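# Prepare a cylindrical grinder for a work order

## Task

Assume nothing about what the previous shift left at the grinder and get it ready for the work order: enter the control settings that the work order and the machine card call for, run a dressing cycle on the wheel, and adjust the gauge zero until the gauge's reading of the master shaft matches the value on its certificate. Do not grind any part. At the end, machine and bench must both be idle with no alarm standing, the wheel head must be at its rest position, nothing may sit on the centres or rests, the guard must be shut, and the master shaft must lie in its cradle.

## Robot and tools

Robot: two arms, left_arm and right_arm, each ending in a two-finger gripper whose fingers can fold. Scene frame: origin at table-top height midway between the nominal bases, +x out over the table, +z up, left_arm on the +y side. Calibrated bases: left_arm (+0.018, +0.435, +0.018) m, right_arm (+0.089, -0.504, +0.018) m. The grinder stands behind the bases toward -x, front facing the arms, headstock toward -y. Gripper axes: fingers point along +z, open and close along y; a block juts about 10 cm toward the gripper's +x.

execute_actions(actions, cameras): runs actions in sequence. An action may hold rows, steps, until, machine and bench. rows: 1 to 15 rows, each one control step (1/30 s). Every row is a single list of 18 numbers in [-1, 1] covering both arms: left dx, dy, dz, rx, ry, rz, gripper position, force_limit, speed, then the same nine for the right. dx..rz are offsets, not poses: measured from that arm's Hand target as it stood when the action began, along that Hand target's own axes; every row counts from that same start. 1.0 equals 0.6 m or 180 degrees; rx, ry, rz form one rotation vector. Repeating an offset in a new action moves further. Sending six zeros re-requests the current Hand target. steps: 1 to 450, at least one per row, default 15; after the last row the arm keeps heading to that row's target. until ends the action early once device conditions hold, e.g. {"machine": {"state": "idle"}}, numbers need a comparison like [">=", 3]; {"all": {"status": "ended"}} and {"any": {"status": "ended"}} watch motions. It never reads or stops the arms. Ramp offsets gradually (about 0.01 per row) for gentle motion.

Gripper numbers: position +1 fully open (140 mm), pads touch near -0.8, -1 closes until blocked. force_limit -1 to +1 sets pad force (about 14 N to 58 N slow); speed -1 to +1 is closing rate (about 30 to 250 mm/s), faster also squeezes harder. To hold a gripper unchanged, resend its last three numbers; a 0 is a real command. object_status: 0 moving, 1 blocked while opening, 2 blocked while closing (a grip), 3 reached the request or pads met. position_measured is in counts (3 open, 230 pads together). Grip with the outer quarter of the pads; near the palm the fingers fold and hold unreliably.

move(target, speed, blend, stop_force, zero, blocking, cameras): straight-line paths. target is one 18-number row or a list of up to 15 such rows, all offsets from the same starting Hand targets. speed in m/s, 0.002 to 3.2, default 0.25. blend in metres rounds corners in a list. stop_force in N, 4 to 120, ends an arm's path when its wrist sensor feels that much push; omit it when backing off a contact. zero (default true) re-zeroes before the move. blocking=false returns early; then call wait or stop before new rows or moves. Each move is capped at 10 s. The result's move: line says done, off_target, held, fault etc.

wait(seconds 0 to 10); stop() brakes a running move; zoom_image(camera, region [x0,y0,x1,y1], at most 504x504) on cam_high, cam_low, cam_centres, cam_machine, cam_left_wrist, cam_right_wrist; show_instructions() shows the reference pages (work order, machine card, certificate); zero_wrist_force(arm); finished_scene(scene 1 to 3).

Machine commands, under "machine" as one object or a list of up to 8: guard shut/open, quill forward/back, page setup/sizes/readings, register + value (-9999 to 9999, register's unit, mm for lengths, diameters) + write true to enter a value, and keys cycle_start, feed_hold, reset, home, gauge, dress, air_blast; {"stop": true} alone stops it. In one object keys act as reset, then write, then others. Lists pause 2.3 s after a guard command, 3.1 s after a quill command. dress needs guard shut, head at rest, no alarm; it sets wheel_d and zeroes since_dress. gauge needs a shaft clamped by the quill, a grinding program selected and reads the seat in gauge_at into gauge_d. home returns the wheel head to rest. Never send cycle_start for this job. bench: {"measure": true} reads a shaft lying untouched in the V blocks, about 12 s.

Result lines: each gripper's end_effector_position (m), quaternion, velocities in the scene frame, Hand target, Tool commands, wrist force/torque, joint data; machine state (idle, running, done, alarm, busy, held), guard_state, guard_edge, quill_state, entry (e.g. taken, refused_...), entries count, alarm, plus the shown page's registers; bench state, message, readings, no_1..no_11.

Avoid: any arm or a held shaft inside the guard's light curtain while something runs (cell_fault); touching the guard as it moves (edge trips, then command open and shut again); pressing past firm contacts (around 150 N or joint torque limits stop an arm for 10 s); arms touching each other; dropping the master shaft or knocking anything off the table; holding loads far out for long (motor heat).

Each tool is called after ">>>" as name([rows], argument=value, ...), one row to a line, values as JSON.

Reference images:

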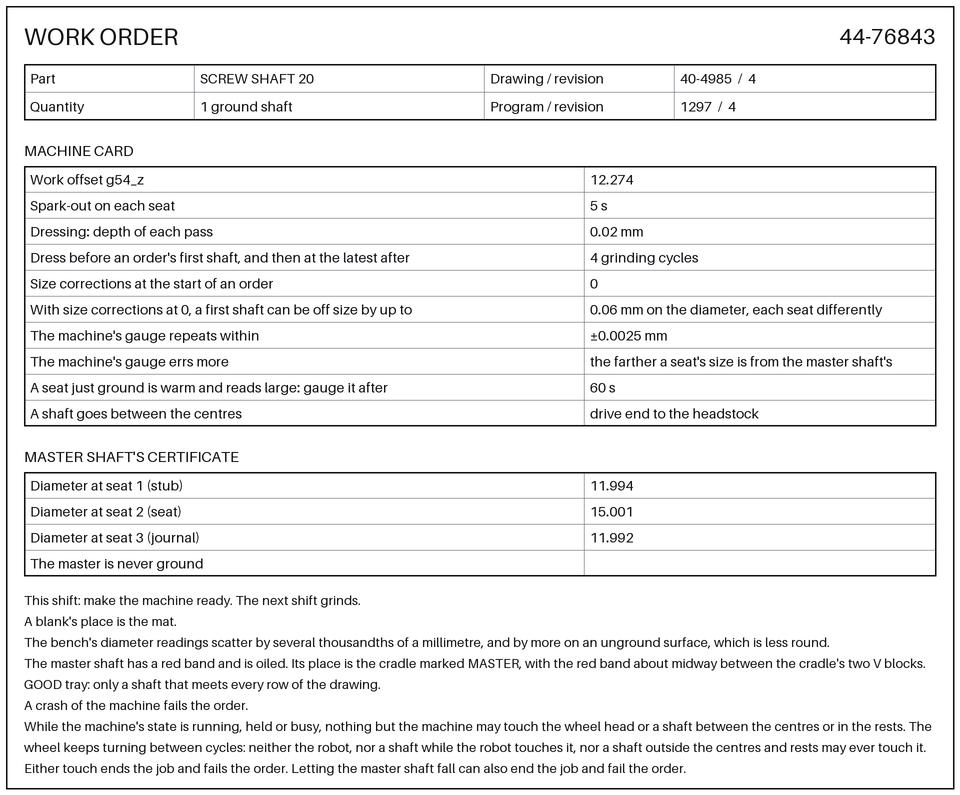

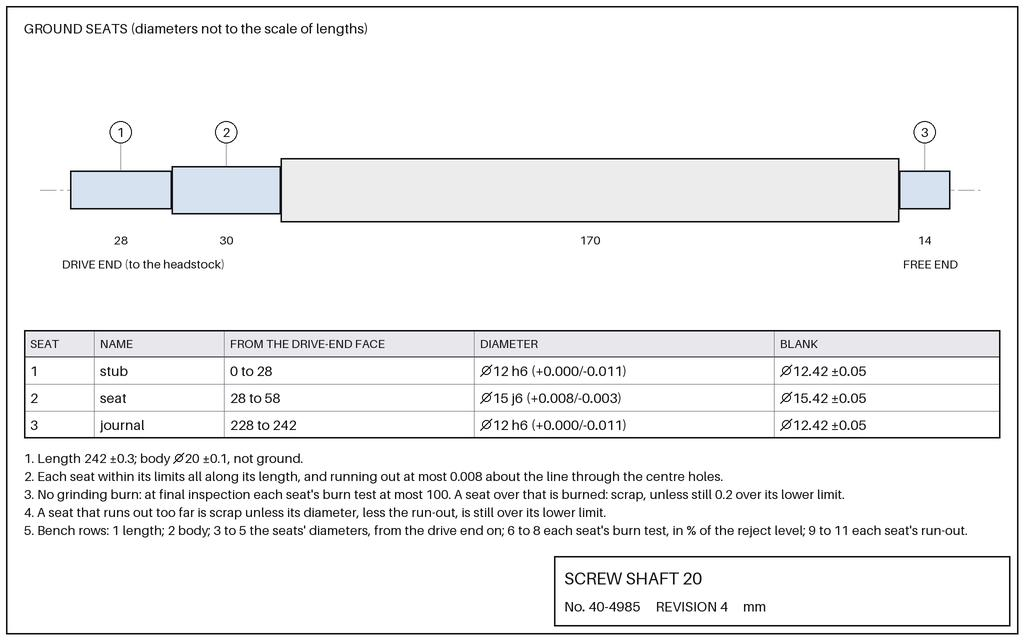

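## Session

>>> execute_actions(actions=[])

Scene clock: 0.00 s.
left_arm: end_effector_position=(+0.5733, +0.1430, +0.3126) position_measured=3 object_status=3 end_effector_quat_wxyz=(-0.489, +0.638, +0.538, +0.252) | right_arm: end_effector_position=(+0.5816, -0.5222, +0.3201) position_measured=3 object_status=3 end_effector_quat_wxyz=(+0.025, +0.900, -0.382, +0.210)
Joint positions: left_arm=[-0.961 -1.132 1.486 -0.786 -1.222 0.551] | right_arm=[-0.364 -2.149 2.379 -2.22 -1.643 -2.7]
Joint velocities: within noise
Joint torques (N m): no reading
Wrist force (N): no reading
Wrist torque (N m): no reading
Wrist force, peak (N): no reading
Hand target: left_arm +0.5733, +0.1430, +0.3126; -0.489, +0.638, +0.538, +0.252 | right_arm +0.5816, -0.5222, +0.3201; +0.025, +0.900, -0.382, +0.210
Tool commands: left_gripper/position=+1.0 left_gripper/force_limit=+1.0 left_gripper/speed=+1.0 right_gripper/position=+1.0 right_gripper/force_limit=+1.0 right_gripper/speed=+1.0
machine.setup: program=+1297 g54_z=+12.274 wheel_d=+283.629 sparkout_s=+0.3 dress_depth=+0.020 gauge_at=+1 gauge_zero=-0.044 program_revision=+4 since_dress=+1 stored1_number=+1297 stored1_revision=+4 stored2_number=+9000 stored2_revision=+1 stored3_number=+1233 stored3_revision=+3 stored4_number=+4539 stored4_revision=+5
machine: state=idle guard_state=shut guard_edge=clear quill_state=clamped guard_answer=taken quill_answer=taken page=setup entry=no_entry entries=0 alarm=no_alarm idle_s=3600 queue=idle queue_left=0
bench: message=nothing_yet readings=0 no_1=0.000 no_2=0.000 no_3=0.000 no_4=0.000 no_5=0.000 no_6=0 no_7=0 no_8=0 no_9=0.000 no_10=0.000 no_11=0.000

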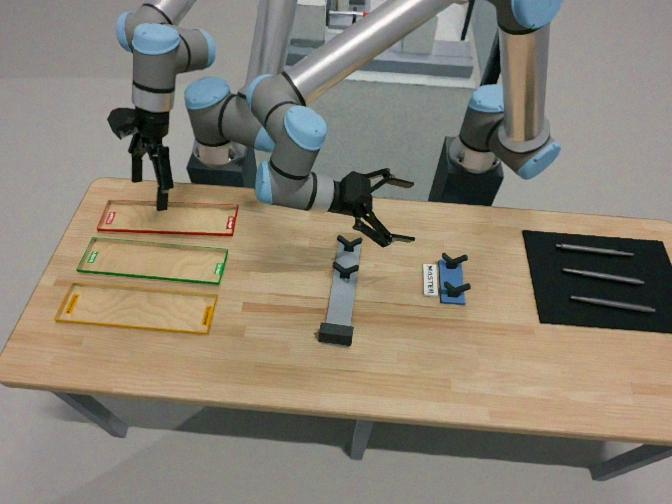

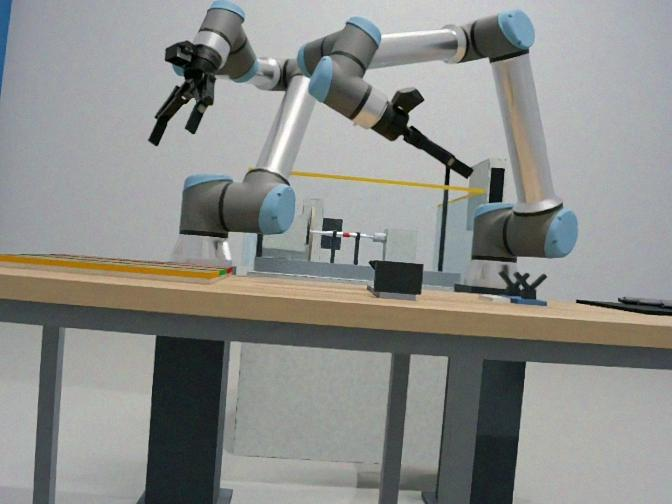

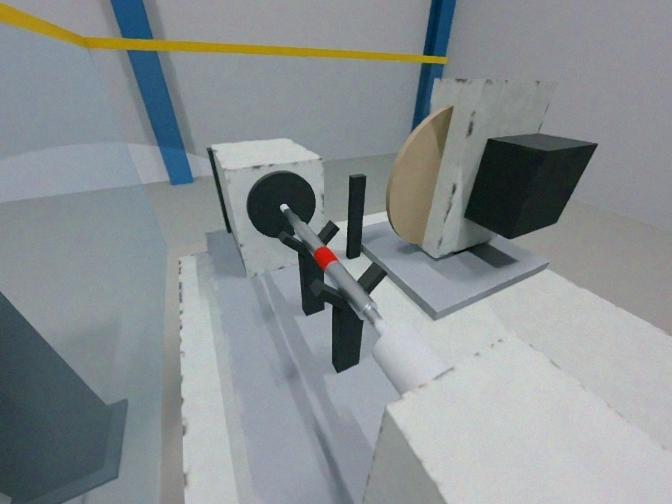

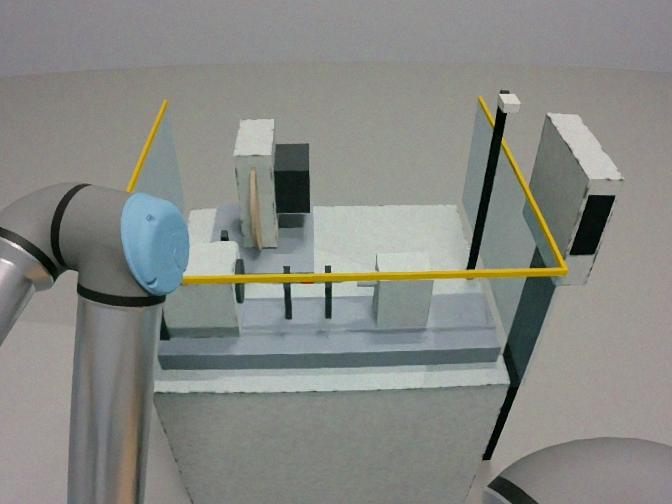

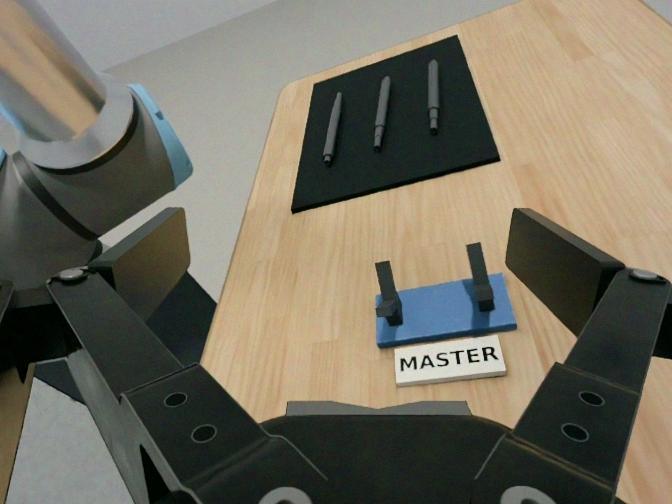

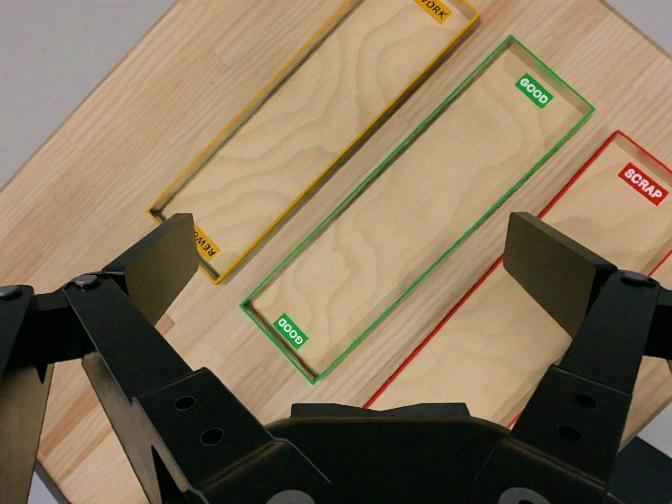

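>>> zoom_image(camera="cam_centres", region=[200, 140, 440, 380])

>>> zoom_image(camera="cam_machine", region=[220, 190, 380, 310])

>>> zoom_image(camera="cam_high", region=[390, 220, 510, 340])

>>> execute_actions([
  {"machine":[{"register":"program","value":1297,"write":true},{"register":"g54_z","value":12.274,"write":true},{"register":"sparkout_s","value":5,"write":true},{"register":"dress_depth","value":0.02,"write":true},{"register":"size_1","value":0,"write":true},{"register":"size_2","value":0,"write":true},{"register":"size_3","value":0,"write":true},{"page":"readings","register":"gauge_at","value":1,"write":true,"gauge":true}],"steps":3},
])

Scaled by 2.100.

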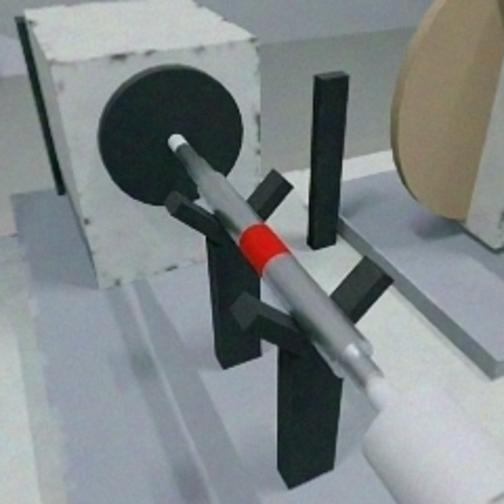

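Scaled by 3.150.

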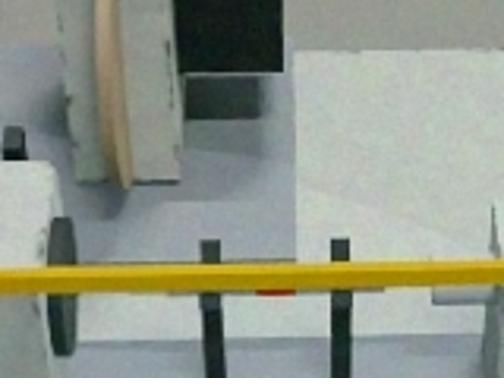

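Scaled by 4.200.

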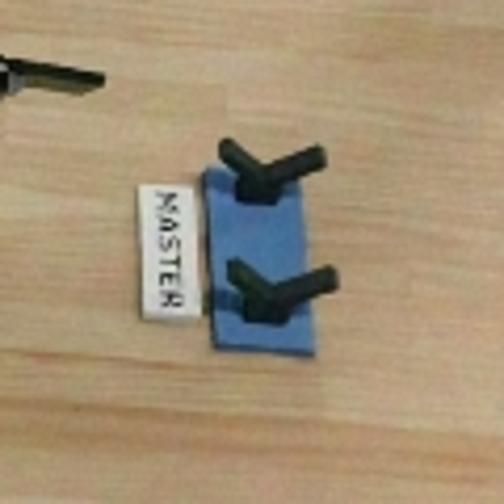

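Scene clock: 1.37 s.
left_arm: end_effector_position=(+0.5733, +0.1430, +0.3126) position_measured=3 object_status=3 end_effector_quat_wxyz=(-0.489, +0.638, +0.538, +0.252) | right_arm: end_effector_position=(+0.5816, -0.5222, +0.3201) position_measured=3 object_status=3 end_effector_quat_wxyz=(+0.025, +0.900, -0.382, +0.210)
Joint positions: left_arm=[-0.961 -1.132 1.486 -0.786 -1.222 0.551] | right_arm=[-0.364 -2.149 2.379 -2.22 -1.643 -2.7]
Joint torques (N m): left_arm=[1.73 -82.03 -43.38 0.49 0.83 0.28] | right_arm=[-0.36 1.17 -55.5 -6.17 -0.75 0.18]
Wrist force (N): left_arm=[-0.2 0.4 0.2] | right_arm=[-0.1 -0.2 0.1]
Wrist torque (N m): left_arm=[0.09 0.03 0.00] | right_arm=[-0.05 0.02 -0.01]
Wrist force, peak (N): left_arm=[0.1 0.0 0.6] | right_arm=[0.1 -0.5 0.5]
Hand target: left_arm +0.5733, +0.1430, +0.3126; -0.489, +0.638, +0.538, +0.252 | right_arm +0.5816, -0.5222, +0.3201; +0.025, +0.900, -0.382, +0.210
Tool commands: left_gripper/position=+1.0 left_gripper/force_limit=+1.0 left_gripper/speed=+1.0 right_gripper/position=+1.0 right_gripper/force_limit=+1.0 right_gripper/speed=+1.0
machine.setup: program=+1297 g54_z=+12.274 wheel_d=+283.629 sparkout_s=+0.3 dress_depth=+0.020 gauge_at=+1 gauge_zero=-0.044 program_revision=+4 since_dress=+1 stored1_number=+1297 stored1_revision=+4 stored2_number=+9000 stored2_revision=+1 stored3_number=+1233 stored3_revision=+3 stored4_number=+4539 stored4_revision=+5
machine: state=idle guard_state=shut guard_edge=clear quill_state=clamped guard_answer=taken quill_answer=taken page=setup entry=taken entries=2 alarm=no_alarm idle_s=3601 queue=running queue_left=6
bench: message=nothing_yet readings=0 no_1=0.000 no_2=0.000 no_3=0.000 no_4=0.000 no_5=0.000 no_6=0 no_7=0 no_8=0 no_9=0.000 no_10=0.000 no_11=0.000

>>> move(target=[0,0,0,0,0,0,1,1,1,0.385,-0.225,0.142,0,0,0,1,1,1], speed=0.3)

>>> move(target=[-0.048,-0.558,-0.392,-0.1133,-0.3543,-0.0478,-0.3,0.3,-1,0,0,0,0,0,0,1,1,1], speed=0.35)

>>> execute_actions([
  {"steps":150,"until":{"machine":{"queue":["!=","running"]}}},
], cameras=["cam_machine","cam_left_wrist"])

Scene clock: 5.10 s.
left_arm: end_effector_position=(+0.5733, +0.1430, +0.3126) position_measured=3 object_status=3 end_effector_quat_wxyz=(-0.489, +0.638, +0.538, +0.252) | right_arm: end_effector_position=(+0.8495, -0.6006, +0.3495) position_measured=3 object_status=3 end_effector_quat_wxyz=(+0.025, +0.900, -0.382, +0.209)
Joint positions: left_arm=[-0.961 -1.132 1.486 -0.786 -1.222 0.551] | right_arm=[-0.336 -1.62 1.977 -2.345 -1.654 -2.674]
Joint torques (N m): left_arm=[0.56 -80.91 -43.44 0.53 0.88 0.04] | right_arm=[-1.37 -34.95 -58.33 -5.74 -2.22 -1.1]
Wrist force (N): left_arm=[-0.2 0.1 -0.1] | right_arm=[-0.9 -0.4 -0.6]
Wrist torque (N m): left_arm=[0.03 0.05 0.00] | right_arm=[-0.09 0.25 0.08]
Wrist force, peak (N): left_arm=[0.1 0.3 0.5] | right_arm=[3.4 -2.2 1.0]
Hand target: left_arm +0.5733, +0.1430, +0.3126; -0.489, +0.638, +0.538, +0.252 | right_arm +0.8496, -0.6007, +0.3496; +0.025, +0.900, -0.382, +0.210
Off the commanded pose: left_arm 0.000 m, 0 deg | right_arm 0.000 m, 0 deg.
machine.readings: gauge_d=+0.000 gauge_d_1=+0.000 gauge_d_2=+0.000 gauge_d_3=+0.000 pos_x=+0.000 pos_z=+0.000 load_peak=+0.0 cycles=+0
machine: state=busy guard_state=shut guard_edge=clear quill_state=clamped guard_answer=taken quill_answer=taken page=readings entry=taken entries=9 alarm=no_alarm idle_s=3605 queue=running queue_left=0
bench: message=nothing_yet readings=0 no_1=0.000 no_2=0.000 no_3=0.000 no_4=0.000 no_5=0.000 no_6=0 no_7=0 no_8=0 no_9=0.000 no_10=0.000 no_11=0.000
move: done

Scene clock: 8.73 s.
left_arm: end_effector_position=(+0.3004, -0.0998, +0.4991) position_measured=167 object_status=0 end_effector_quat_wxyz=(+0.001, +0.707, +0.707, +0.000) | right_arm: end_effector_position=(+0.8496, -0.6007, +0.3496) position_measured=3 object_status=3 end_effector_quat_wxyz=(+0.025, +0.900, -0.382, +0.210)
Joint positions: left_arm=[-1.372 -1.754 1.687 -1.505 -1.571 0.194] | right_arm=[-0.336 -1.62 1.976 -2.345 -1.654 -2.674]
Joint torques (N m): left_arm=[-11.69 -45.01 -58.84 -7.11 -3.78 -1.95] | right_arm=[-11.7 -32.27 -67.62 -10.25 0.24 -1.6]
Wrist force (N): left_arm=[1.0 -2.1 1.3] | right_arm=[-0.3 -0.1 -0.7]
Wrist torque (N m): left_arm=[-0.09 0.18 -0.23] | right_arm=[-0.04 0.14 0.08]
Wrist force, peak (N): left_arm=[0.7 -4.7 -0.4] | right_arm=[-0.6 -0.5 -0.8]
Hand target: left_arm +0.3004, -0.0998, +0.4991; +0.001, +0.707, +0.707, +0.000 | right_arm +0.8496, -0.6007, +0.3496; +0.025, +0.900, -0.382, +0.210
Off the commanded pose: left_arm 0.000 m, 0 deg | right_arm 0.000 m, 0 deg.
machine.readings: gauge_d=+11.986 gauge_d_1=+11.986 gauge_d_2=+0.000 gauge_d_3=+0.000 pos_x=+0.000 pos_z=+0.000 load_peak=+0.0 cycles=+0
machine: state=idle guard_state=shut guard_edge=clear quill_state=clamped guard_answer=taken quill_answer=taken page=readings entry=taken entries=9 alarm=no_alarm idle_s=3609 queue=done queue_left=0
bench: message=nothing_yet readings=0 no_1=0.000 no_2=0.000 no_3=0.000 no_4=0.000 no_5=0.000 no_6=0 no_7=0 no_8=0 no_9=0.000 no_10=0.000 no_11=0.000
move: done

Scene clock: 8.97 s.
left_arm: end_effector_position=(+0.3004, -0.0998, +0.4991) position_measured=167 object_status=3 end_effector_quat_wxyz=(+0.001, +0.707, +0.707, +0.000) | right_arm: end_effector_position=(+0.8496, -0.6007, +0.3496) position_measured=3 object_status=3 end_effector_quat_wxyz=(+0.025, +0.900, -0.382, +0.210)
Joint positions: left_arm=[-1.372 -1.754 1.687 -1.505 -1.571 0.194] | right_arm=[-0.336 -1.62 1.976 -2.345 -1.654 -2.674]
Joint torques (N m): left_arm=[-11.31 -44.01 -59.19 -7.09 -4.19 -2.03] | right_arm=[-13.33 -32.27 -67.2 -10.27 0.2 -1.99]
Wrist force (N): left_arm=[0.6 -2.2 0.7] | right_arm=[-0.1 -0.5 -0.3]
Wrist torque (N m): left_arm=[-0.12 0.25 -0.23] | right_arm=[-0.13 0.09 0.08]
Wrist force, peak (N): left_arm=[1.1 -2.0 1.0] | right_arm=[-0.3 -0.3 -0.9]
Hand target: left_arm +0.3004, -0.0998, +0.4991; +0.001, +0.707, +0.707, +0.000 | right_arm +0.8496, -0.6007, +0.3496; +0.025, +0.900, -0.382, +0.210
Tool commands: left_gripper/position=-0.3 left_gripper/force_limit=+0.3 left_gripper/speed=-1.0 right_gripper/position=+1.0 right_gripper/force_limit=+1.0 right_gripper/speed=+1.0
Off the commanded pose: left_arm 0.000 m, 0 deg | right_arm 0.000 m, 0 deg.
machine.readings: gauge_d=+11.986 gauge_d_1=+11.986 gauge_d_2=+0.000 gauge_d_3=+0.000 pos_x=+0.000 pos_z=+0.000 load_peak=+0.0 cycles=+0
machine: state=idle guard_state=shut guard_edge=clear quill_state=clamped guard_answer=taken quill_answer=taken page=readings entry=taken entries=9 alarm=no_alarm idle_s=3609 queue=done queue_left=0
bench: message=nothing_yet readings=0 no_1=0.000 no_2=0.000 no_3=0.000 no_4=0.000 no_5=0.000 no_6=0 no_7=0 no_8=0 no_9=0.000 no_10=0.000 no_11=0.000
Images, in order (width x height): cam_machine 672x504, cam_left_wrist 672x504.

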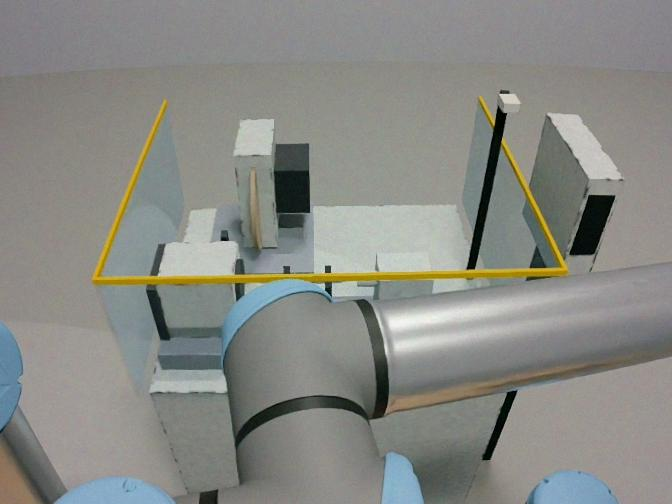

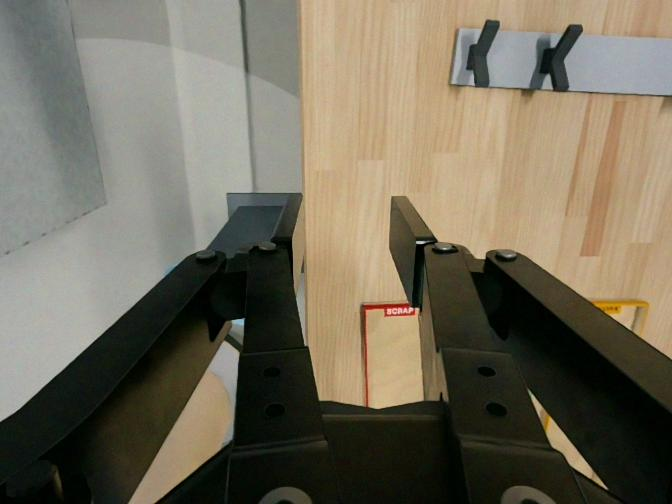

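>>> execute_actions([
  {"machine":[{"register":"gauge_at","value":2,"write":true,"gauge":true},{"register":"gauge_at","value":3,"write":true,"gauge":true}],"steps":2},
])

>>> move(target=[0.166,-0.749,-0.085,0,0,0,-0.3,0.3,-1,0,0,0,0,0,0,1,1,1], speed=0.3)

>>> execute_actions([
  {"steps":300,"until":{"machine":{"queue":["!=","running"]}}},
])

Scene clock: 9.63 s.
left_arm: end_effector_position=(+0.3004, -0.0998, +0.4991) position_measured=167 object_status=3 end_effector_quat_wxyz=(+0.001, +0.707, +0.707, +0.000) | right_arm: end_effector_position=(+0.8496, -0.6007, +0.3496) position_measured=3 object_status=3 end_effector_quat_wxyz=(+0.025, +0.900, -0.382, +0.210)
Joint positions: left_arm=[-1.372 -1.754 1.687 -1.505 -1.571 0.194] | right_arm=[-0.336 -1.62 1.976 -2.345 -1.654 -2.674]
Joint torques (N m): left_arm=[-11.45 -44.18 -58.17 -6.72 -3.71 -1.68] | right_arm=[-13.14 -32.29 -67.83 -10.3 -0.17 -1.69]
Wrist force (N): left_arm=[0.4 -1.7 1.1] | right_arm=[-0.1 0.0 -0.3]
Wrist torque (N m): left_arm=[0.00 0.32 -0.24] | right_arm=[-0.01 0.09 0.08]
Wrist force, peak (N): left_arm=[1.0 -2.3 1.3] | right_arm=[-0.5 -0.2 -0.7]
Hand target: left_arm +0.3004, -0.0998, +0.4991; +0.001, +0.707, +0.707, +0.000 | right_arm +0.8496, -0.6007, +0.3496; +0.025, +0.900, -0.382, +0.210
Tool commands: left_gripper/position=-0.3 left_gripper/force_limit=+0.3 left_gripper/speed=-1.0 right_gripper/position=+1.0 right_gripper/force_limit=+1.0 right_gripper/speed=+1.0
Off the commanded pose: left_arm 0.000 m, 0 deg | right_arm 0.000 m, 0 deg.
machine.readings: gauge_d=+11.986 gauge_d_1=+11.986 gauge_d_2=+0.000 gauge_d_3=+0.000 pos_x=+0.000 pos_z=+0.000 load_peak=+0.0 cycles=+0
machine: state=busy guard_state=shut guard_edge=clear quill_state=clamped guard_answer=taken quill_answer=taken page=readings entry=taken entries=11 alarm=no_alarm idle_s=3610 queue=running queue_left=1
bench: message=nothing_yet readings=0 no_1=0.000 no_2=0.000 no_3=0.000 no_4=0.000 no_5=0.000 no_6=0 no_7=0 no_8=0 no_9=0.000 no_10=0.000 no_11=0.000

Scene clock: 11.67 s.
left_arm: end_effector_position=(-0.1489, -0.0002, +0.5498) position_measured=167 object_status=3 end_effector_quat_wxyz=(+0.001, +0.707, +0.707, +0.000) | right_arm: end_effector_position=(+0.8496, -0.6007, +0.3496) position_measured=3 object_status=3 end_effector_quat_wxyz=(+0.025, +0.900, -0.382, +0.210)
Joint positions: left_arm=[-2.317 -1.982 1.753 -1.342 -1.569 -0.75] | right_arm=[-0.336 -1.62 1.976 -2.345 -1.654 -2.674]
Joint torques (N m): left_arm=[-14.11 -16.72 -43.97 -5.56 -0.57 -2.39] | right_arm=[-12.54 -31.83 -67.36 -10.51 0.09 -1.85]
Wrist force (N): left_arm=[0.7 -1.6 1.4] | right_arm=[-0.3 -0.3 -0.3]
Wrist torque (N m): left_arm=[-0.04 0.24 -0.25] | right_arm=[-0.07 0.12 0.08]
Wrist force, peak (N): left_arm=[1.6 -6.0 1.0] | right_arm=[-0.6 -0.3 -0.8]
Hand target: left_arm -0.1490, -0.0001, +0.5498; +0.001, +0.707, +0.707, +0.000 | right_arm +0.8496, -0.6007, +0.3496; +0.025, +0.900, -0.382, +0.210
Off the commanded pose: left_arm 0.000 m, 0 deg | right_arm 0.000 m, 0 deg.
machine.readings: gauge_d=+11.986 gauge_d_1=+11.986 gauge_d_2=+0.000 gauge_d_3=+0.000 pos_x=+0.000 pos_z=+0.000 load_peak=+0.0 cycles=+0
machine: state=busy guard_state=shut guard_edge=clear quill_state=clamped guard_answer=taken quill_answer=taken page=readings entry=taken entries=11 alarm=no_alarm idle_s=3612 queue=running queue_left=1
bench: message=nothing_yet readings=0 no_1=0.000 no_2=0.000 no_3=0.000 no_4=0.000 no_5=0.000 no_6=0 no_7=0 no_8=0 no_9=0.000 no_10=0.000 no_11=0.000
move: done

Scene clock: 17.70 s.
left_arm: end_effector_position=(-0.1490, -0.0001, +0.5498) position_measured=167 object_status=3 end_effector_quat_wxyz=(+0.001, +0.707, +0.707, +0.000) | right_arm: end_effector_position=(+0.8496, -0.6007, +0.3496) position_measured=3 object_status=3 end_effector_quat_wxyz=(+0.025, +0.900, -0.382, +0.210)
Joint positions: left_arm=[-2.317 -1.982 1.753 -1.342 -1.569 -0.751] | right_arm=[-0.336 -1.62 1.976 -2.345 -1.654 -2.674]
Joint torques (N m): left_arm=[-12.37 -25.41 -43.79 -6.76 -3.93 -2.88] | right_arm=[-14.08 -30.72 -67.41 -9.99 0.06 -1.9]
Wrist force (N): left_arm=[0.6 -1.7 1.5] | right_arm=[-0.2 -0.3 -0.4]
Wrist torque (N m): left_arm=[-0.06 0.25 -0.24] | right_arm=[-0.07 0.12 0.08]
Wrist force, peak (N): left_arm=[1.5 -1.6 1.7] | right_arm=[-0.3 -0.2 -1.0]
Hand target: left_arm -0.1490, -0.0001, +0.5498; +0.001, +0.707, +0.707, +0.000 | right_arm +0.8496, -0.6007, +0.3496; +0.025, +0.900, -0.382, +0.210
Tool commands: left_gripper/position=-0.3 left_gripper/force_limit=+0.3 left_gripper/speed=-1.0 right_gripper/position=+1.0 right_gripper/force_limit=+1.0 right_gripper/speed=+1.0
Off the commanded pose: left_arm 0.000 m, 0 deg | right_arm 0.000 m, 0 deg.
machine.readings: gauge_d=+11.984 gauge_d_1=+11.986 gauge_d_2=+14.994 gauge_d_3=+11.984 pos_x=+0.000 pos_z=+0.000 load_peak=+0.0 cycles=+0
machine: state=idle guard_state=shut guard_edge=clear quill_state=clamped guard_answer=taken quill_answer=taken page=readings entry=taken entries=13 alarm=no_alarm idle_s=3618 queue=done queue_left=0
bench: message=nothing_yet readings=0 no_1=0.000 no_2=0.000 no_3=0.000 no_4=0.000 no_5=0.000 no_6=0 no_7=0 no_8=0 no_9=0.000 no_10=0.000 no_11=0.000

>>> execute_actions([
  {"machine":[{"register":"gauge_zero","value":-0.0517,"write":true},{"register":"gauge_at","value":1,"write":true,"gauge":true},{"quill":"back"},{"guard":"open"}],"steps":450,"until":{"machine":{"queue":["!=","running"],"guard_state":"open","quill_state":"back"}}},
], cameras=["cam_machine","cam_centres"])

>>> zoom_image(camera="cam_machine", region=[220, 190, 380, 310])

>>> zoom_image(camera="cam_centres", region=[200, 140, 440, 380])

Scene clock: 28.70 s.
left_arm: end_effector_position=(-0.1490, -0.0001, +0.5498) position_measured=167 object_status=3 end_effector_quat_wxyz=(+0.001, +0.707, +0.707, +0.000) | right_arm: end_effector_position=(+0.8496, -0.6007, +0.3496) position_measured=3 object_status=3 end_effector_quat_wxyz=(+0.025, +0.900, -0.382, +0.210)
Joint positions: left_arm=[-2.317 -1.982 1.753 -1.342 -1.569 -0.751] | right_arm=[-0.336 -1.62 1.976 -2.345 -1.654 -2.674]
Joint torques (N m): left_arm=[-13.73 -25.74 -43.2 -6.62 -3.79 -2.47] | right_arm=[-14.22 -32.1 -67.2 -9.96 0.24 -1.78]
Wrist force (N): left_arm=[0.8 -1.9 1.4] | right_arm=[-0.3 -0.4 -0.4]
Wrist torque (N m): left_arm=[-0.11 0.22 -0.24] | right_arm=[-0.10 0.12 0.08]
Wrist force, peak (N): left_arm=[1.3 -1.9 1.8] | right_arm=[-0.9 -0.3 -0.8]
Hand target: left_arm -0.1490, -0.0001, +0.5498; +0.001, +0.707, +0.707, +0.000 | right_arm +0.8496, -0.6007, +0.3496; +0.025, +0.900, -0.382, +0.210
Tool commands: left_gripper/position=-0.3 left_gripper/force_limit=+0.3 left_gripper/speed=-1.0 right_gripper/position=+1.0 right_gripper/force_limit=+1.0 right_gripper/speed=+1.0
Off the commanded pose: left_arm 0.000 m, 0 deg | right_arm 0.000 m, 0 deg.
machine.readings: gauge_d=+11.994 gauge_d_1=+0.000 gauge_d_2=+0.000 gauge_d_3=+0.000 pos_x=+0.000 pos_z=+0.000 load_peak=+0.0 cycles=+0
machine: state=idle guard_state=open guard_edge=clear quill_state=back guard_answer=taken quill_answer=taken page=readings entry=taken entries=16 alarm=no_alarm idle_s=3628 queue=done queue_left=0
bench: message=nothing_yet readings=0 no_1=0.000 no_2=0.000 no_3=0.000 no_4=0.000 no_5=0.000 no_6=0 no_7=0 no_8=0 no_9=0.000 no_10=0.000 no_11=0.000
Images, in order (width x height): cam_centres 672x504, cam_machine 672x504.

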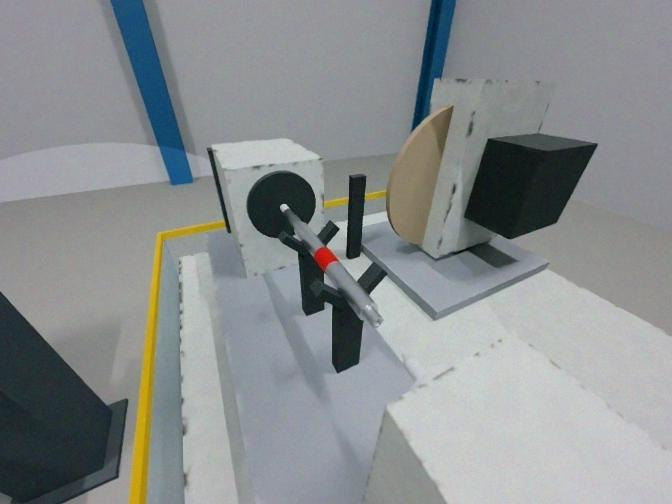

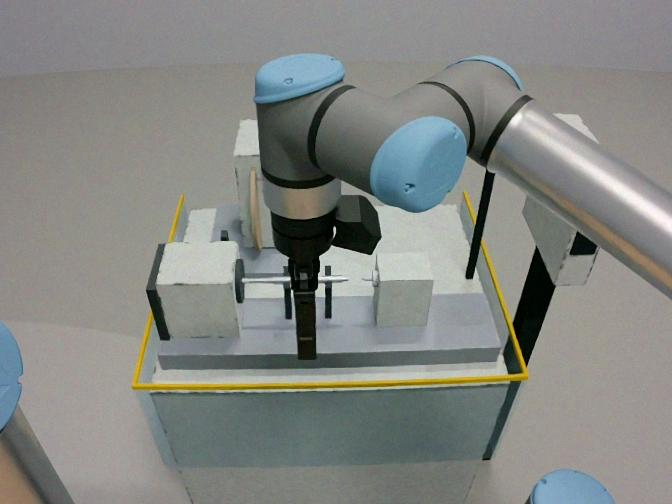

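Scaled by 3.150.

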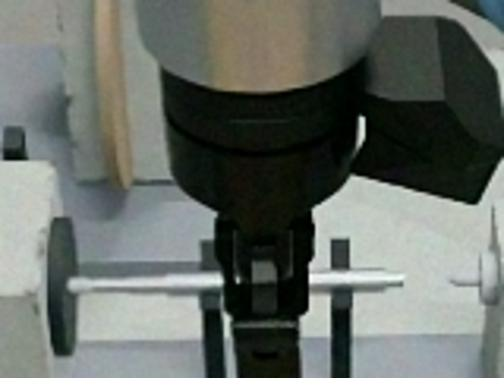

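Scaled by 2.100.

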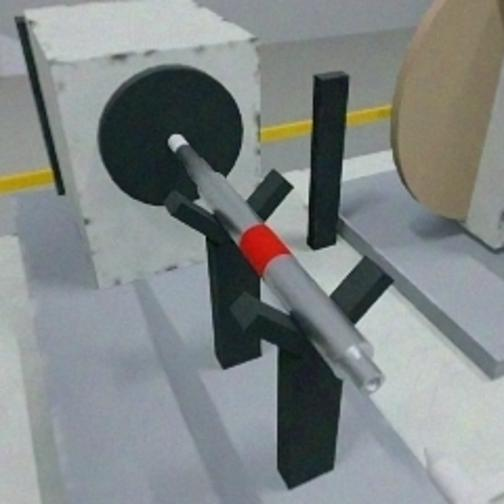

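>>> move(target=[-0.009,-0.8295,0.3757,0,0,0,-0.3,0.3,-1,0,0,0,0,0,0,1,1,1], speed=0.3, cameras=["cam_left_wrist","cam_machine"])

Scene clock: 31.53 s.
left_arm: end_effector_position=(-0.6466, -0.0059, +0.3243) position_measured=167 object_status=3 end_effector_quat_wxyz=(+0.001, +0.707, +0.707, +0.000) | right_arm: end_effector_position=(+0.8496, -0.6007, +0.3496) position_measured=3 object_status=3 end_effector_quat_wxyz=(+0.025, +0.900, -0.382, +0.210)
Joint positions: left_arm=[-2.773 -1.402 1.645 -1.815 -1.569 -1.206] | right_arm=[-0.336 -1.62 1.976 -2.345 -1.654 -2.674]
Joint torques (N m): left_arm=[4.8 -57.31 -50.41 -4.03 3.75 2.61] | right_arm=[-12.64 -32.24 -67.2 -9.77 -0.1 -1.97]
Wrist force (N): left_arm=[1.1 -2.0 1.8] | right_arm=[0.0 0.0 -0.4]
Wrist torque (N m): left_arm=[-0.14 0.15 -0.27] | right_arm=[-0.01 0.06 0.08]
Wrist force, peak (N): left_arm=[1.3 -5.9 3.4] | right_arm=[-0.7 -0.3 -0.9]
Hand target: left_arm -0.6466, -0.0059, +0.3242; +0.001, +0.707, +0.707, +0.000 | right_arm +0.8496, -0.6007, +0.3496; +0.025, +0.900, -0.382, +0.210
Off the commanded pose: left_arm 0.000 m, 0 deg | right_arm 0.000 m, 0 deg.
machine.readings: gauge_d=+11.994 gauge_d_1=+0.000 gauge_d_2=+0.000 gauge_d_3=+0.000 pos_x=+0.000 pos_z=+0.000 load_peak=+0.0 cycles=+0
machine: state=idle guard_state=open guard_edge=clear quill_state=back guard_answer=taken quill_answer=taken page=readings entry=taken entries=16 alarm=no_alarm idle_s=3631 queue=done queue_left=0
bench: message=nothing_yet readings=0 no_1=0.000 no_2=0.000 no_3=0.000 no_4=0.000 no_5=0.000 no_6=0 no_7=0 no_8=0 no_9=0.000 no_10=0.000 no_11=0.000
move: done
Images, in order (width x height): cam_machine 672x504, cam_left_wrist 672x504.

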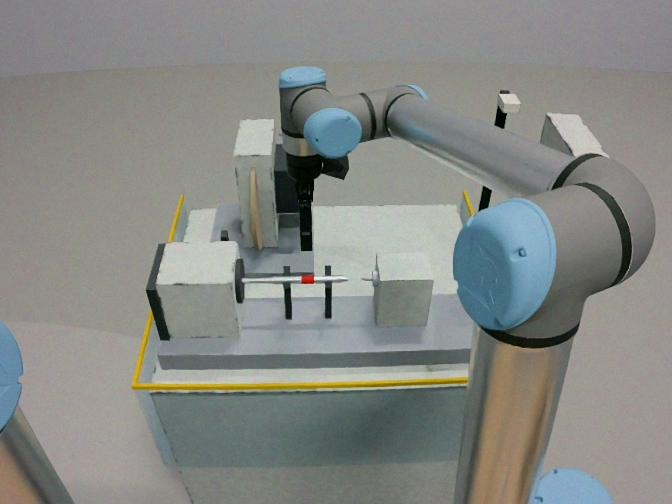

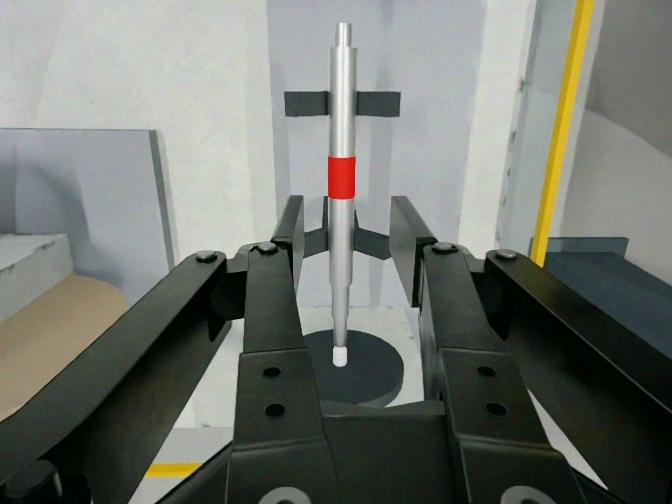

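>>> move(target=[0,0,0.2183,0,0,0,-0.3,0.3,-1,0,0,0,0,0,0,1,1,1], speed=0.14)

>>> execute_actions([
  {"rows":[[0,0,0,0,0,0,-1,0.3,-1,0,0,0,0,0,0,1,1,1]],"steps":50},
], cameras=["cam_left_wrist"])

Scene clock: 33.20 s.
left_arm: end_effector_position=(-0.6466, -0.0061, +0.1932) position_measured=167 object_status=3 end_effector_quat_wxyz=(+0.001, +0.707, +0.707, +0.000) | right_arm: end_effector_position=(+0.8496, -0.6007, +0.3496) position_measured=3 object_status=3 end_effector_quat_wxyz=(+0.025, +0.900, -0.382, +0.210)
Joint positions: left_arm=[-2.772 -1.326 1.797 -2.042 -1.569 -1.206] | right_arm=[-0.336 -1.62 1.976 -2.345 -1.654 -2.674]
Joint torques (N m): left_arm=[12.25 -67.39 -47.78 -4.94 0.58 2.93] | right_arm=[-11.72 -32.35 -67.4 -9.85 -0.01 -1.66]
Wrist force (N): left_arm=[0.7 -2.1 1.2] | right_arm=[-0.3 -0.3 -0.7]
Wrist torque (N m): left_arm=[-0.17 0.24 -0.27] | right_arm=[-0.07 0.13 0.08]
Wrist force, peak (N): left_arm=[1.0 -1.9 4.0] | right_arm=[-0.6 -0.7 -0.7]
Hand target: left_arm -0.6466, -0.0061, +0.1932; +0.001, +0.707, +0.707, +0.000 | right_arm +0.8496, -0.6007, +0.3496; +0.025, +0.900, -0.382, +0.210
Off the commanded pose: left_arm 0.000 m, 0 deg | right_arm 0.000 m, 0 deg.
machine.readings: gauge_d=+11.994 gauge_d_1=+0.000 gauge_d_2=+0.000 gauge_d_3=+0.000 pos_x=+0.000 pos_z=+0.000 load_peak=+0.0 cycles=+0
machine: state=idle guard_state=open guard_edge=clear quill_state=back guard_answer=taken quill_answer=taken page=readings entry=taken entries=16 alarm=no_alarm idle_s=3633 queue=done queue_left=0
bench: message=nothing_yet readings=0 no_1=0.000 no_2=0.000 no_3=0.000 no_4=0.000 no_5=0.000 no_6=0 no_7=0 no_8=0 no_9=0.000 no_10=0.000 no_11=0.000
move: done

Scene clock: 35.07 s.
left_arm: end_effector_position=(-0.6466, -0.0061, +0.1932) position_measured=203 object_status=2 end_effector_quat_wxyz=(+0.001, +0.707, +0.707, +0.000) | right_arm: end_effector_position=(+0.8496, -0.6007, +0.3496) position_measured=3 object_status=3 end_effector_quat_wxyz=(+0.025, +0.900, -0.382, +0.210)
Joint positions: left_arm=[-2.772 -1.326 1.797 -2.042 -1.569 -1.206] | right_arm=[-0.336 -1.62 1.976 -2.345 -1.654 -2.674]
Joint torques (N m): left_arm=[9.58 -60.39 -37.36 -4.19 -1.33 2.64] | right_arm=[-13.09 -31.58 -67.11 -9.72 -0.02 -1.9]
Wrist force (N): left_arm=[2.1 -4.2 -3.2] | right_arm=[-0.6 -0.1 -0.6]
Wrist torque (N m): left_arm=[-0.07 0.11 -0.33] | right_arm=[-0.03 0.19 0.08]
Wrist force, peak (N): left_arm=[1.5 -4.4 -3.5] | right_arm=[-0.6 -0.5 -0.7]
Hand target: left_arm -0.6466, -0.0061, +0.1932; +0.001, +0.707, +0.707, +0.000 | right_arm +0.8496, -0.6007, +0.3496; +0.025, +0.900, -0.382, +0.210
Off the commanded pose: left_arm 0.000 m, 0 deg | right_arm 0.000 m, 0 deg.
machine.readings: gauge_d=+11.994 gauge_d_1=+0.000 gauge_d_2=+0.000 gauge_d_3=+0.000 pos_x=+0.000 pos_z=+0.000 load_peak=+0.0 cycles=+0
machine: state=idle guard_state=open guard_edge=clear quill_state=back guard_answer=taken quill_answer=taken page=readings entry=taken entries=16 alarm=no_alarm idle_s=3635 queue=done queue_left=0
bench: message=nothing_yet readings=0 no_1=0.000 no_2=0.000 no_3=0.000 no_4=0.000 no_5=0.000 no_6=0 no_7=0 no_8=0 no_9=0.000 no_10=0.000 no_11=0.000
Images, in order (width x height): cam_left_wrist 672x504.

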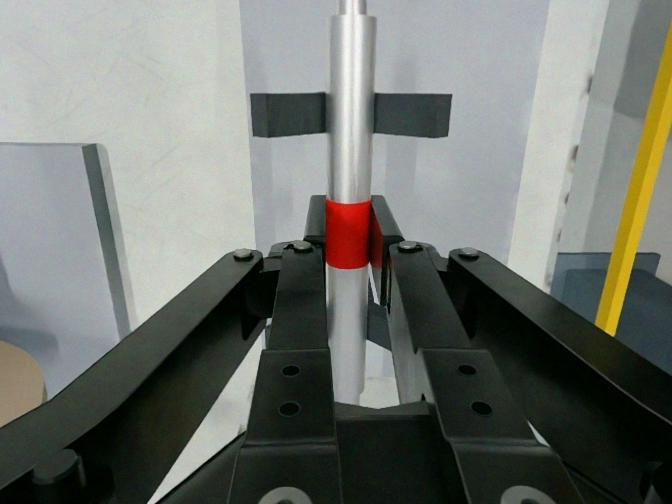

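>>> move([
  [0.0167,0,-0.001,0,0,0,-1,0.3,-1,0,0,0,0,0,0,1,1,1],
  [0.0167,0,-0.394,0,0,0,-1,0.3,-1,0,0,0,0,0,0,1,1,1],
  [-0.09,0.99,-0.394,0,0,0,-1,0.3,-1,0,0,0,0,0,0,1,1,1],
], speed=[0.04,0.18,0.3], blend=[0,0.06,0], cameras=["cam_machine","cam_centres","cam_left_wrist"])

Scene clock: 39.83 s.
left_arm: end_effector_position=(-0.0527, -0.0597, +0.4298) position_measured=203 object_status=2 end_effector_quat_wxyz=(+0.001, +0.707, +0.707, +0.000) | right_arm: end_effector_position=(+0.8496, -0.6007, +0.3496) position_measured=3 object_status=3 end_effector_quat_wxyz=(+0.025, +0.900, -0.382, +0.210)
Joint positions: left_arm=[-2.065 -1.945 1.943 -1.57 -1.57 -0.499] | right_arm=[-0.336 -1.62 1.976 -2.345 -1.654 -2.674]
Joint torques (N m): left_arm=[12.07 -24.33 -62.76 -7.45 -2.9 2.02] | right_arm=[-13.09 -32.15 -67.5 -9.65 0.15 -1.68]
Wrist force (N): left_arm=[1.0 -1.6 6.5] | right_arm=[-0.3 0.0 -0.6]
Wrist torque (N m): left_arm=[0.03 0.31 -0.14] | right_arm=[-0.02 0.13 0.07]
Wrist force, peak (N): left_arm=[0.7 -1.7 10.6] | right_arm=[-0.7 -0.4 -0.8]
Hand target: left_arm -0.0527, -0.0597, +0.4299; +0.001, +0.707, +0.707, +0.000 | right_arm +0.8496, -0.6007, +0.3496; +0.025, +0.900, -0.382, +0.210
Off the commanded pose: left_arm 0.000 m, 0 deg | right_arm 0.000 m, 0 deg.
machine.readings: gauge_d=+11.994 gauge_d_1=+0.000 gauge_d_2=+0.000 gauge_d_3=+0.000 pos_x=+0.000 pos_z=+0.000 load_peak=+0.0 cycles=+0
machine: state=idle guard_state=open guard_edge=clear quill_state=back guard_answer=taken quill_answer=taken page=readings entry=taken entries=16 alarm=no_alarm idle_s=3639 queue=done queue_left=0
bench: message=nothing_yet readings=0 no_1=0.000 no_2=0.000 no_3=0.000 no_4=0.000 no_5=0.000 no_6=0 no_7=0 no_8=0 no_9=0.000 no_10=0.000 no_11=0.000
move: done
Images, in order (width x height): cam_centres 672x504, cam_machine 672x504, cam_left_wrist 672x504.

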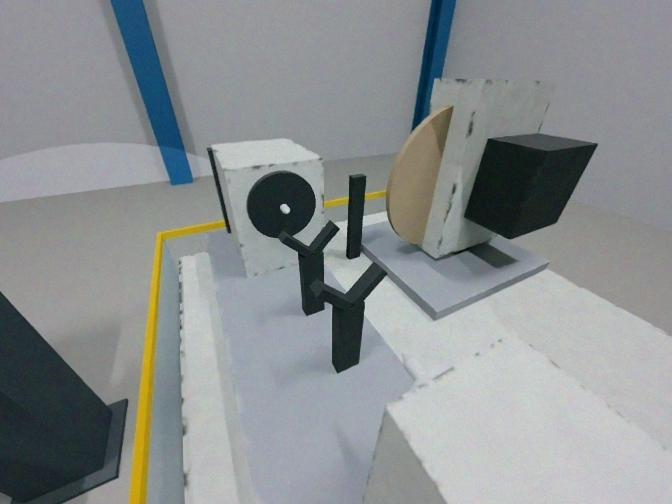

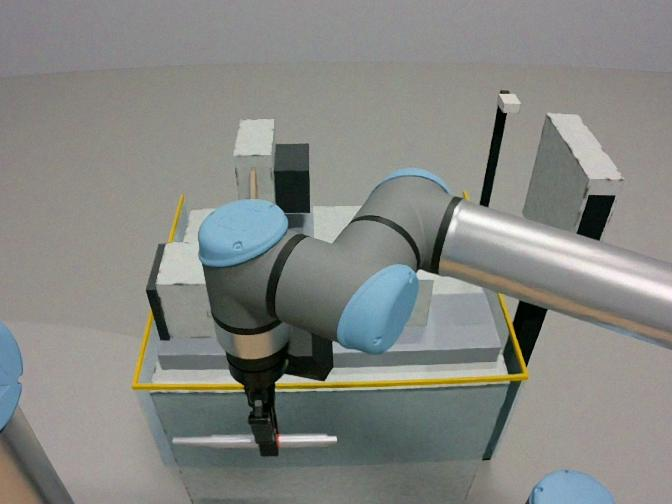

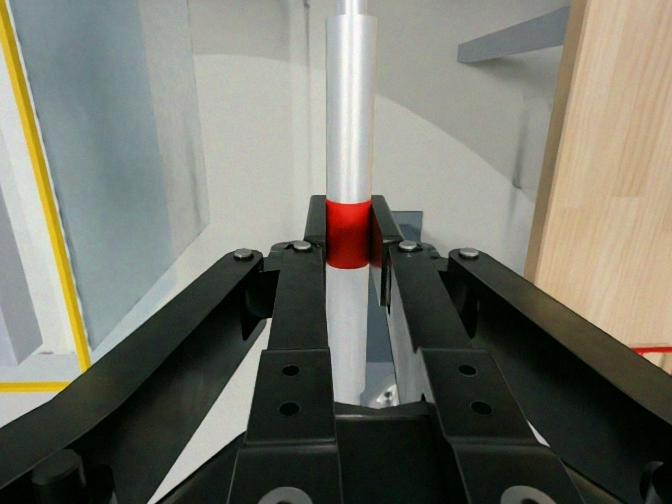

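>>> execute_actions([
  {"machine":[{"page":"setup"},{"guard":"shut"},{"dress":true},{"air_blast":true}],"steps":2},
])

>>> move(target=[-0.05,0.559,0.017,0,0,-0.15,-1,0.3,-1,0,0,0,0,0,0,1,1,1], speed=0.3, cameras=["cam_centres"])

>>> zoom_image(camera="cam_centres", region=[240, 160, 340, 260])

Scene clock: 40.47 s.
left_arm: end_effector_position=(-0.0527, -0.0597, +0.4299) position_measured=203 object_status=2 end_effector_quat_wxyz=(+0.001, +0.707, +0.707, +0.000) | right_arm: end_effector_position=(+0.8496, -0.6007, +0.3496) position_measured=3 object_status=3 end_effector_quat_wxyz=(+0.025, +0.900, -0.382, +0.210)
Joint positions: left_arm=[-2.065 -1.945 1.942 -1.57 -1.57 -0.499] | right_arm=[-0.336 -1.62 1.976 -2.345 -1.654 -2.674]
Joint torques (N m): left_arm=[12.44 -31.73 -61.89 -7.69 -2.08 2.92] | right_arm=[-11.65 -31.45 -67.45 -9.67 -0.04 -1.95]
Wrist force (N): left_arm=[0.9 -1.8 6.4] | right_arm=[-0.3 -0.1 -0.4]
Wrist torque (N m): left_arm=[-0.02 0.33 -0.15] | right_arm=[-0.03 0.12 0.08]
Wrist force, peak (N): left_arm=[0.8 -1.9 6.7] | right_arm=[-0.7 -0.5 -0.5]
Hand target: left_arm -0.0527, -0.0597, +0.4299; +0.001, +0.707, +0.707, +0.000 | right_arm +0.8496, -0.6007, +0.3496; +0.025, +0.900, -0.382, +0.210
Tool commands: left_gripper/position=-1.0 left_gripper/force_limit=+0.3 left_gripper/speed=-1.0 right_gripper/position=+1.0 right_gripper/force_limit=+1.0 right_gripper/speed=+1.0
Off the commanded pose: left_arm 0.000 m, 0 deg | right_arm 0.000 m, 0 deg.
machine.setup: program=+1297 g54_z=+12.274 wheel_d=+283.629 sparkout_s=+5.0 dress_depth=+0.020 gauge_at=+1 gauge_zero=-0.052 program_revision=+4 since_dress=+1 stored1_number=+1297 stored1_revision=+4 stored2_number=+9000 stored2_revision=+1 stored3_number=+1233 stored3_revision=+3 stored4_number=+4539 stored4_revision=+5
machine: state=idle guard_state=between guard_edge=clear quill_state=back guard_answer=taken quill_answer=taken page=setup entry=taken entries=16 alarm=no_alarm idle_s=3640 queue=running queue_left=2
bench: message=nothing_yet readings=0 no_1=0.000 no_2=0.000 no_3=0.000 no_4=0.000 no_5=0.000 no_6=0 no_7=0 no_8=0 no_9=0.000 no_10=0.000 no_11=0.000

Scene clock: 42.10 s.
left_arm: end_effector_position=(+0.2826, -0.0898, +0.4199) position_measured=203 object_status=2 end_effector_quat_wxyz=(+0.001, +0.523, +0.853, -0.001) | right_arm: end_effector_position=(+0.8496, -0.6007, +0.3496) position_measured=3 object_status=3 end_effector_quat_wxyz=(+0.025, +0.900, -0.382, +0.210)
Joint positions: left_arm=[-1.4 -1.784 1.849 -1.638 -1.571 -0.304] | right_arm=[-0.336 -1.62 1.976 -2.345 -1.654 -2.674]
Joint torques (N m): left_arm=[11.51 -25.59 -52.17 -2.98 -1.51 -3.08] | right_arm=[-12.59 -31.31 -66.96 -9.57 0.15 -1.76]
Wrist force (N): left_arm=[0.6 -2.3 6.4] | right_arm=[-0.4 -0.3 -0.8]
Wrist torque (N m): left_arm=[-0.15 0.36 -0.18] | right_arm=[-0.09 0.15 0.08]
Wrist force, peak (N): left_arm=[1.0 -7.3 6.5] | right_arm=[-0.5 -0.3 -0.9]
Hand target: left_arm +0.2827, -0.0898, +0.4198; +0.001, +0.523, +0.853, -0.001 | right_arm +0.8496, -0.6007, +0.3496; +0.025, +0.900, -0.382, +0.210
Off the commanded pose: left_arm 0.000 m, 0 deg | right_arm 0.000 m, 0 deg.
machine.setup: program=+1297 g54_z=+12.274 wheel_d=+283.629 sparkout_s=+5.0 dress_depth=+0.020 gauge_at=+1 gauge_zero=-0.052 program_revision=+4 since_dress=+1 stored1_number=+1297 stored1_revision=+4 stored2_number=+9000 stored2_revision=+1 stored3_number=+1233 stored3_revision=+3 stored4_number=+4539 stored4_revision=+5
machine: state=idle guard_state=shut guard_edge=clear quill_state=back guard_answer=taken quill_answer=taken page=setup entry=taken entries=16 alarm=no_alarm idle_s=3642 queue=running queue_left=2
bench: message=nothing_yet readings=0 no_1=0.000 no_2=0.000 no_3=0.000 no_4=0.000 no_5=0.000 no_6=0 no_7=0 no_8=0 no_9=0.000 no_10=0.000 no_11=0.000
move: done
Images, in order (width x height): cam_centres 672x504.

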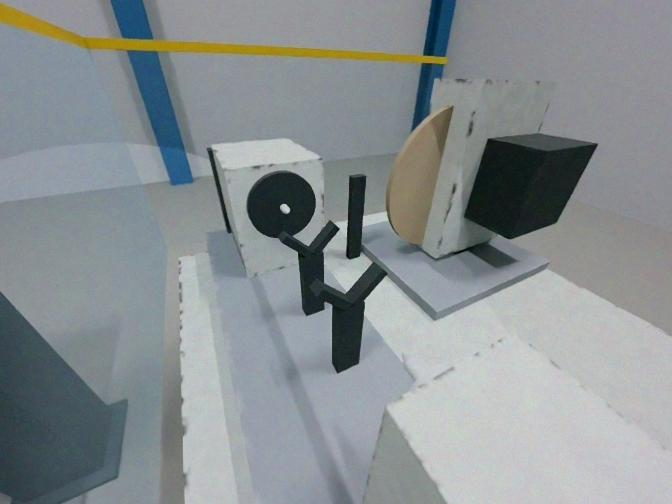

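Scaled by 5.040.

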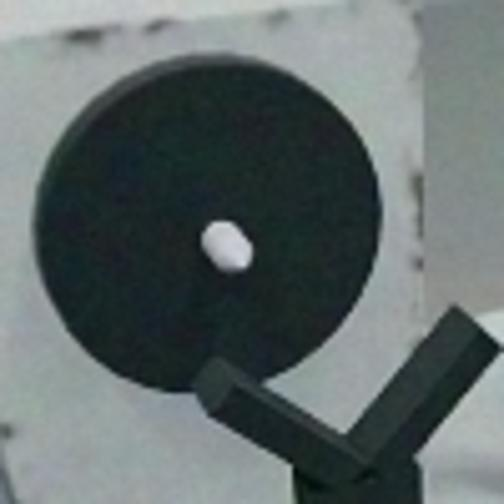

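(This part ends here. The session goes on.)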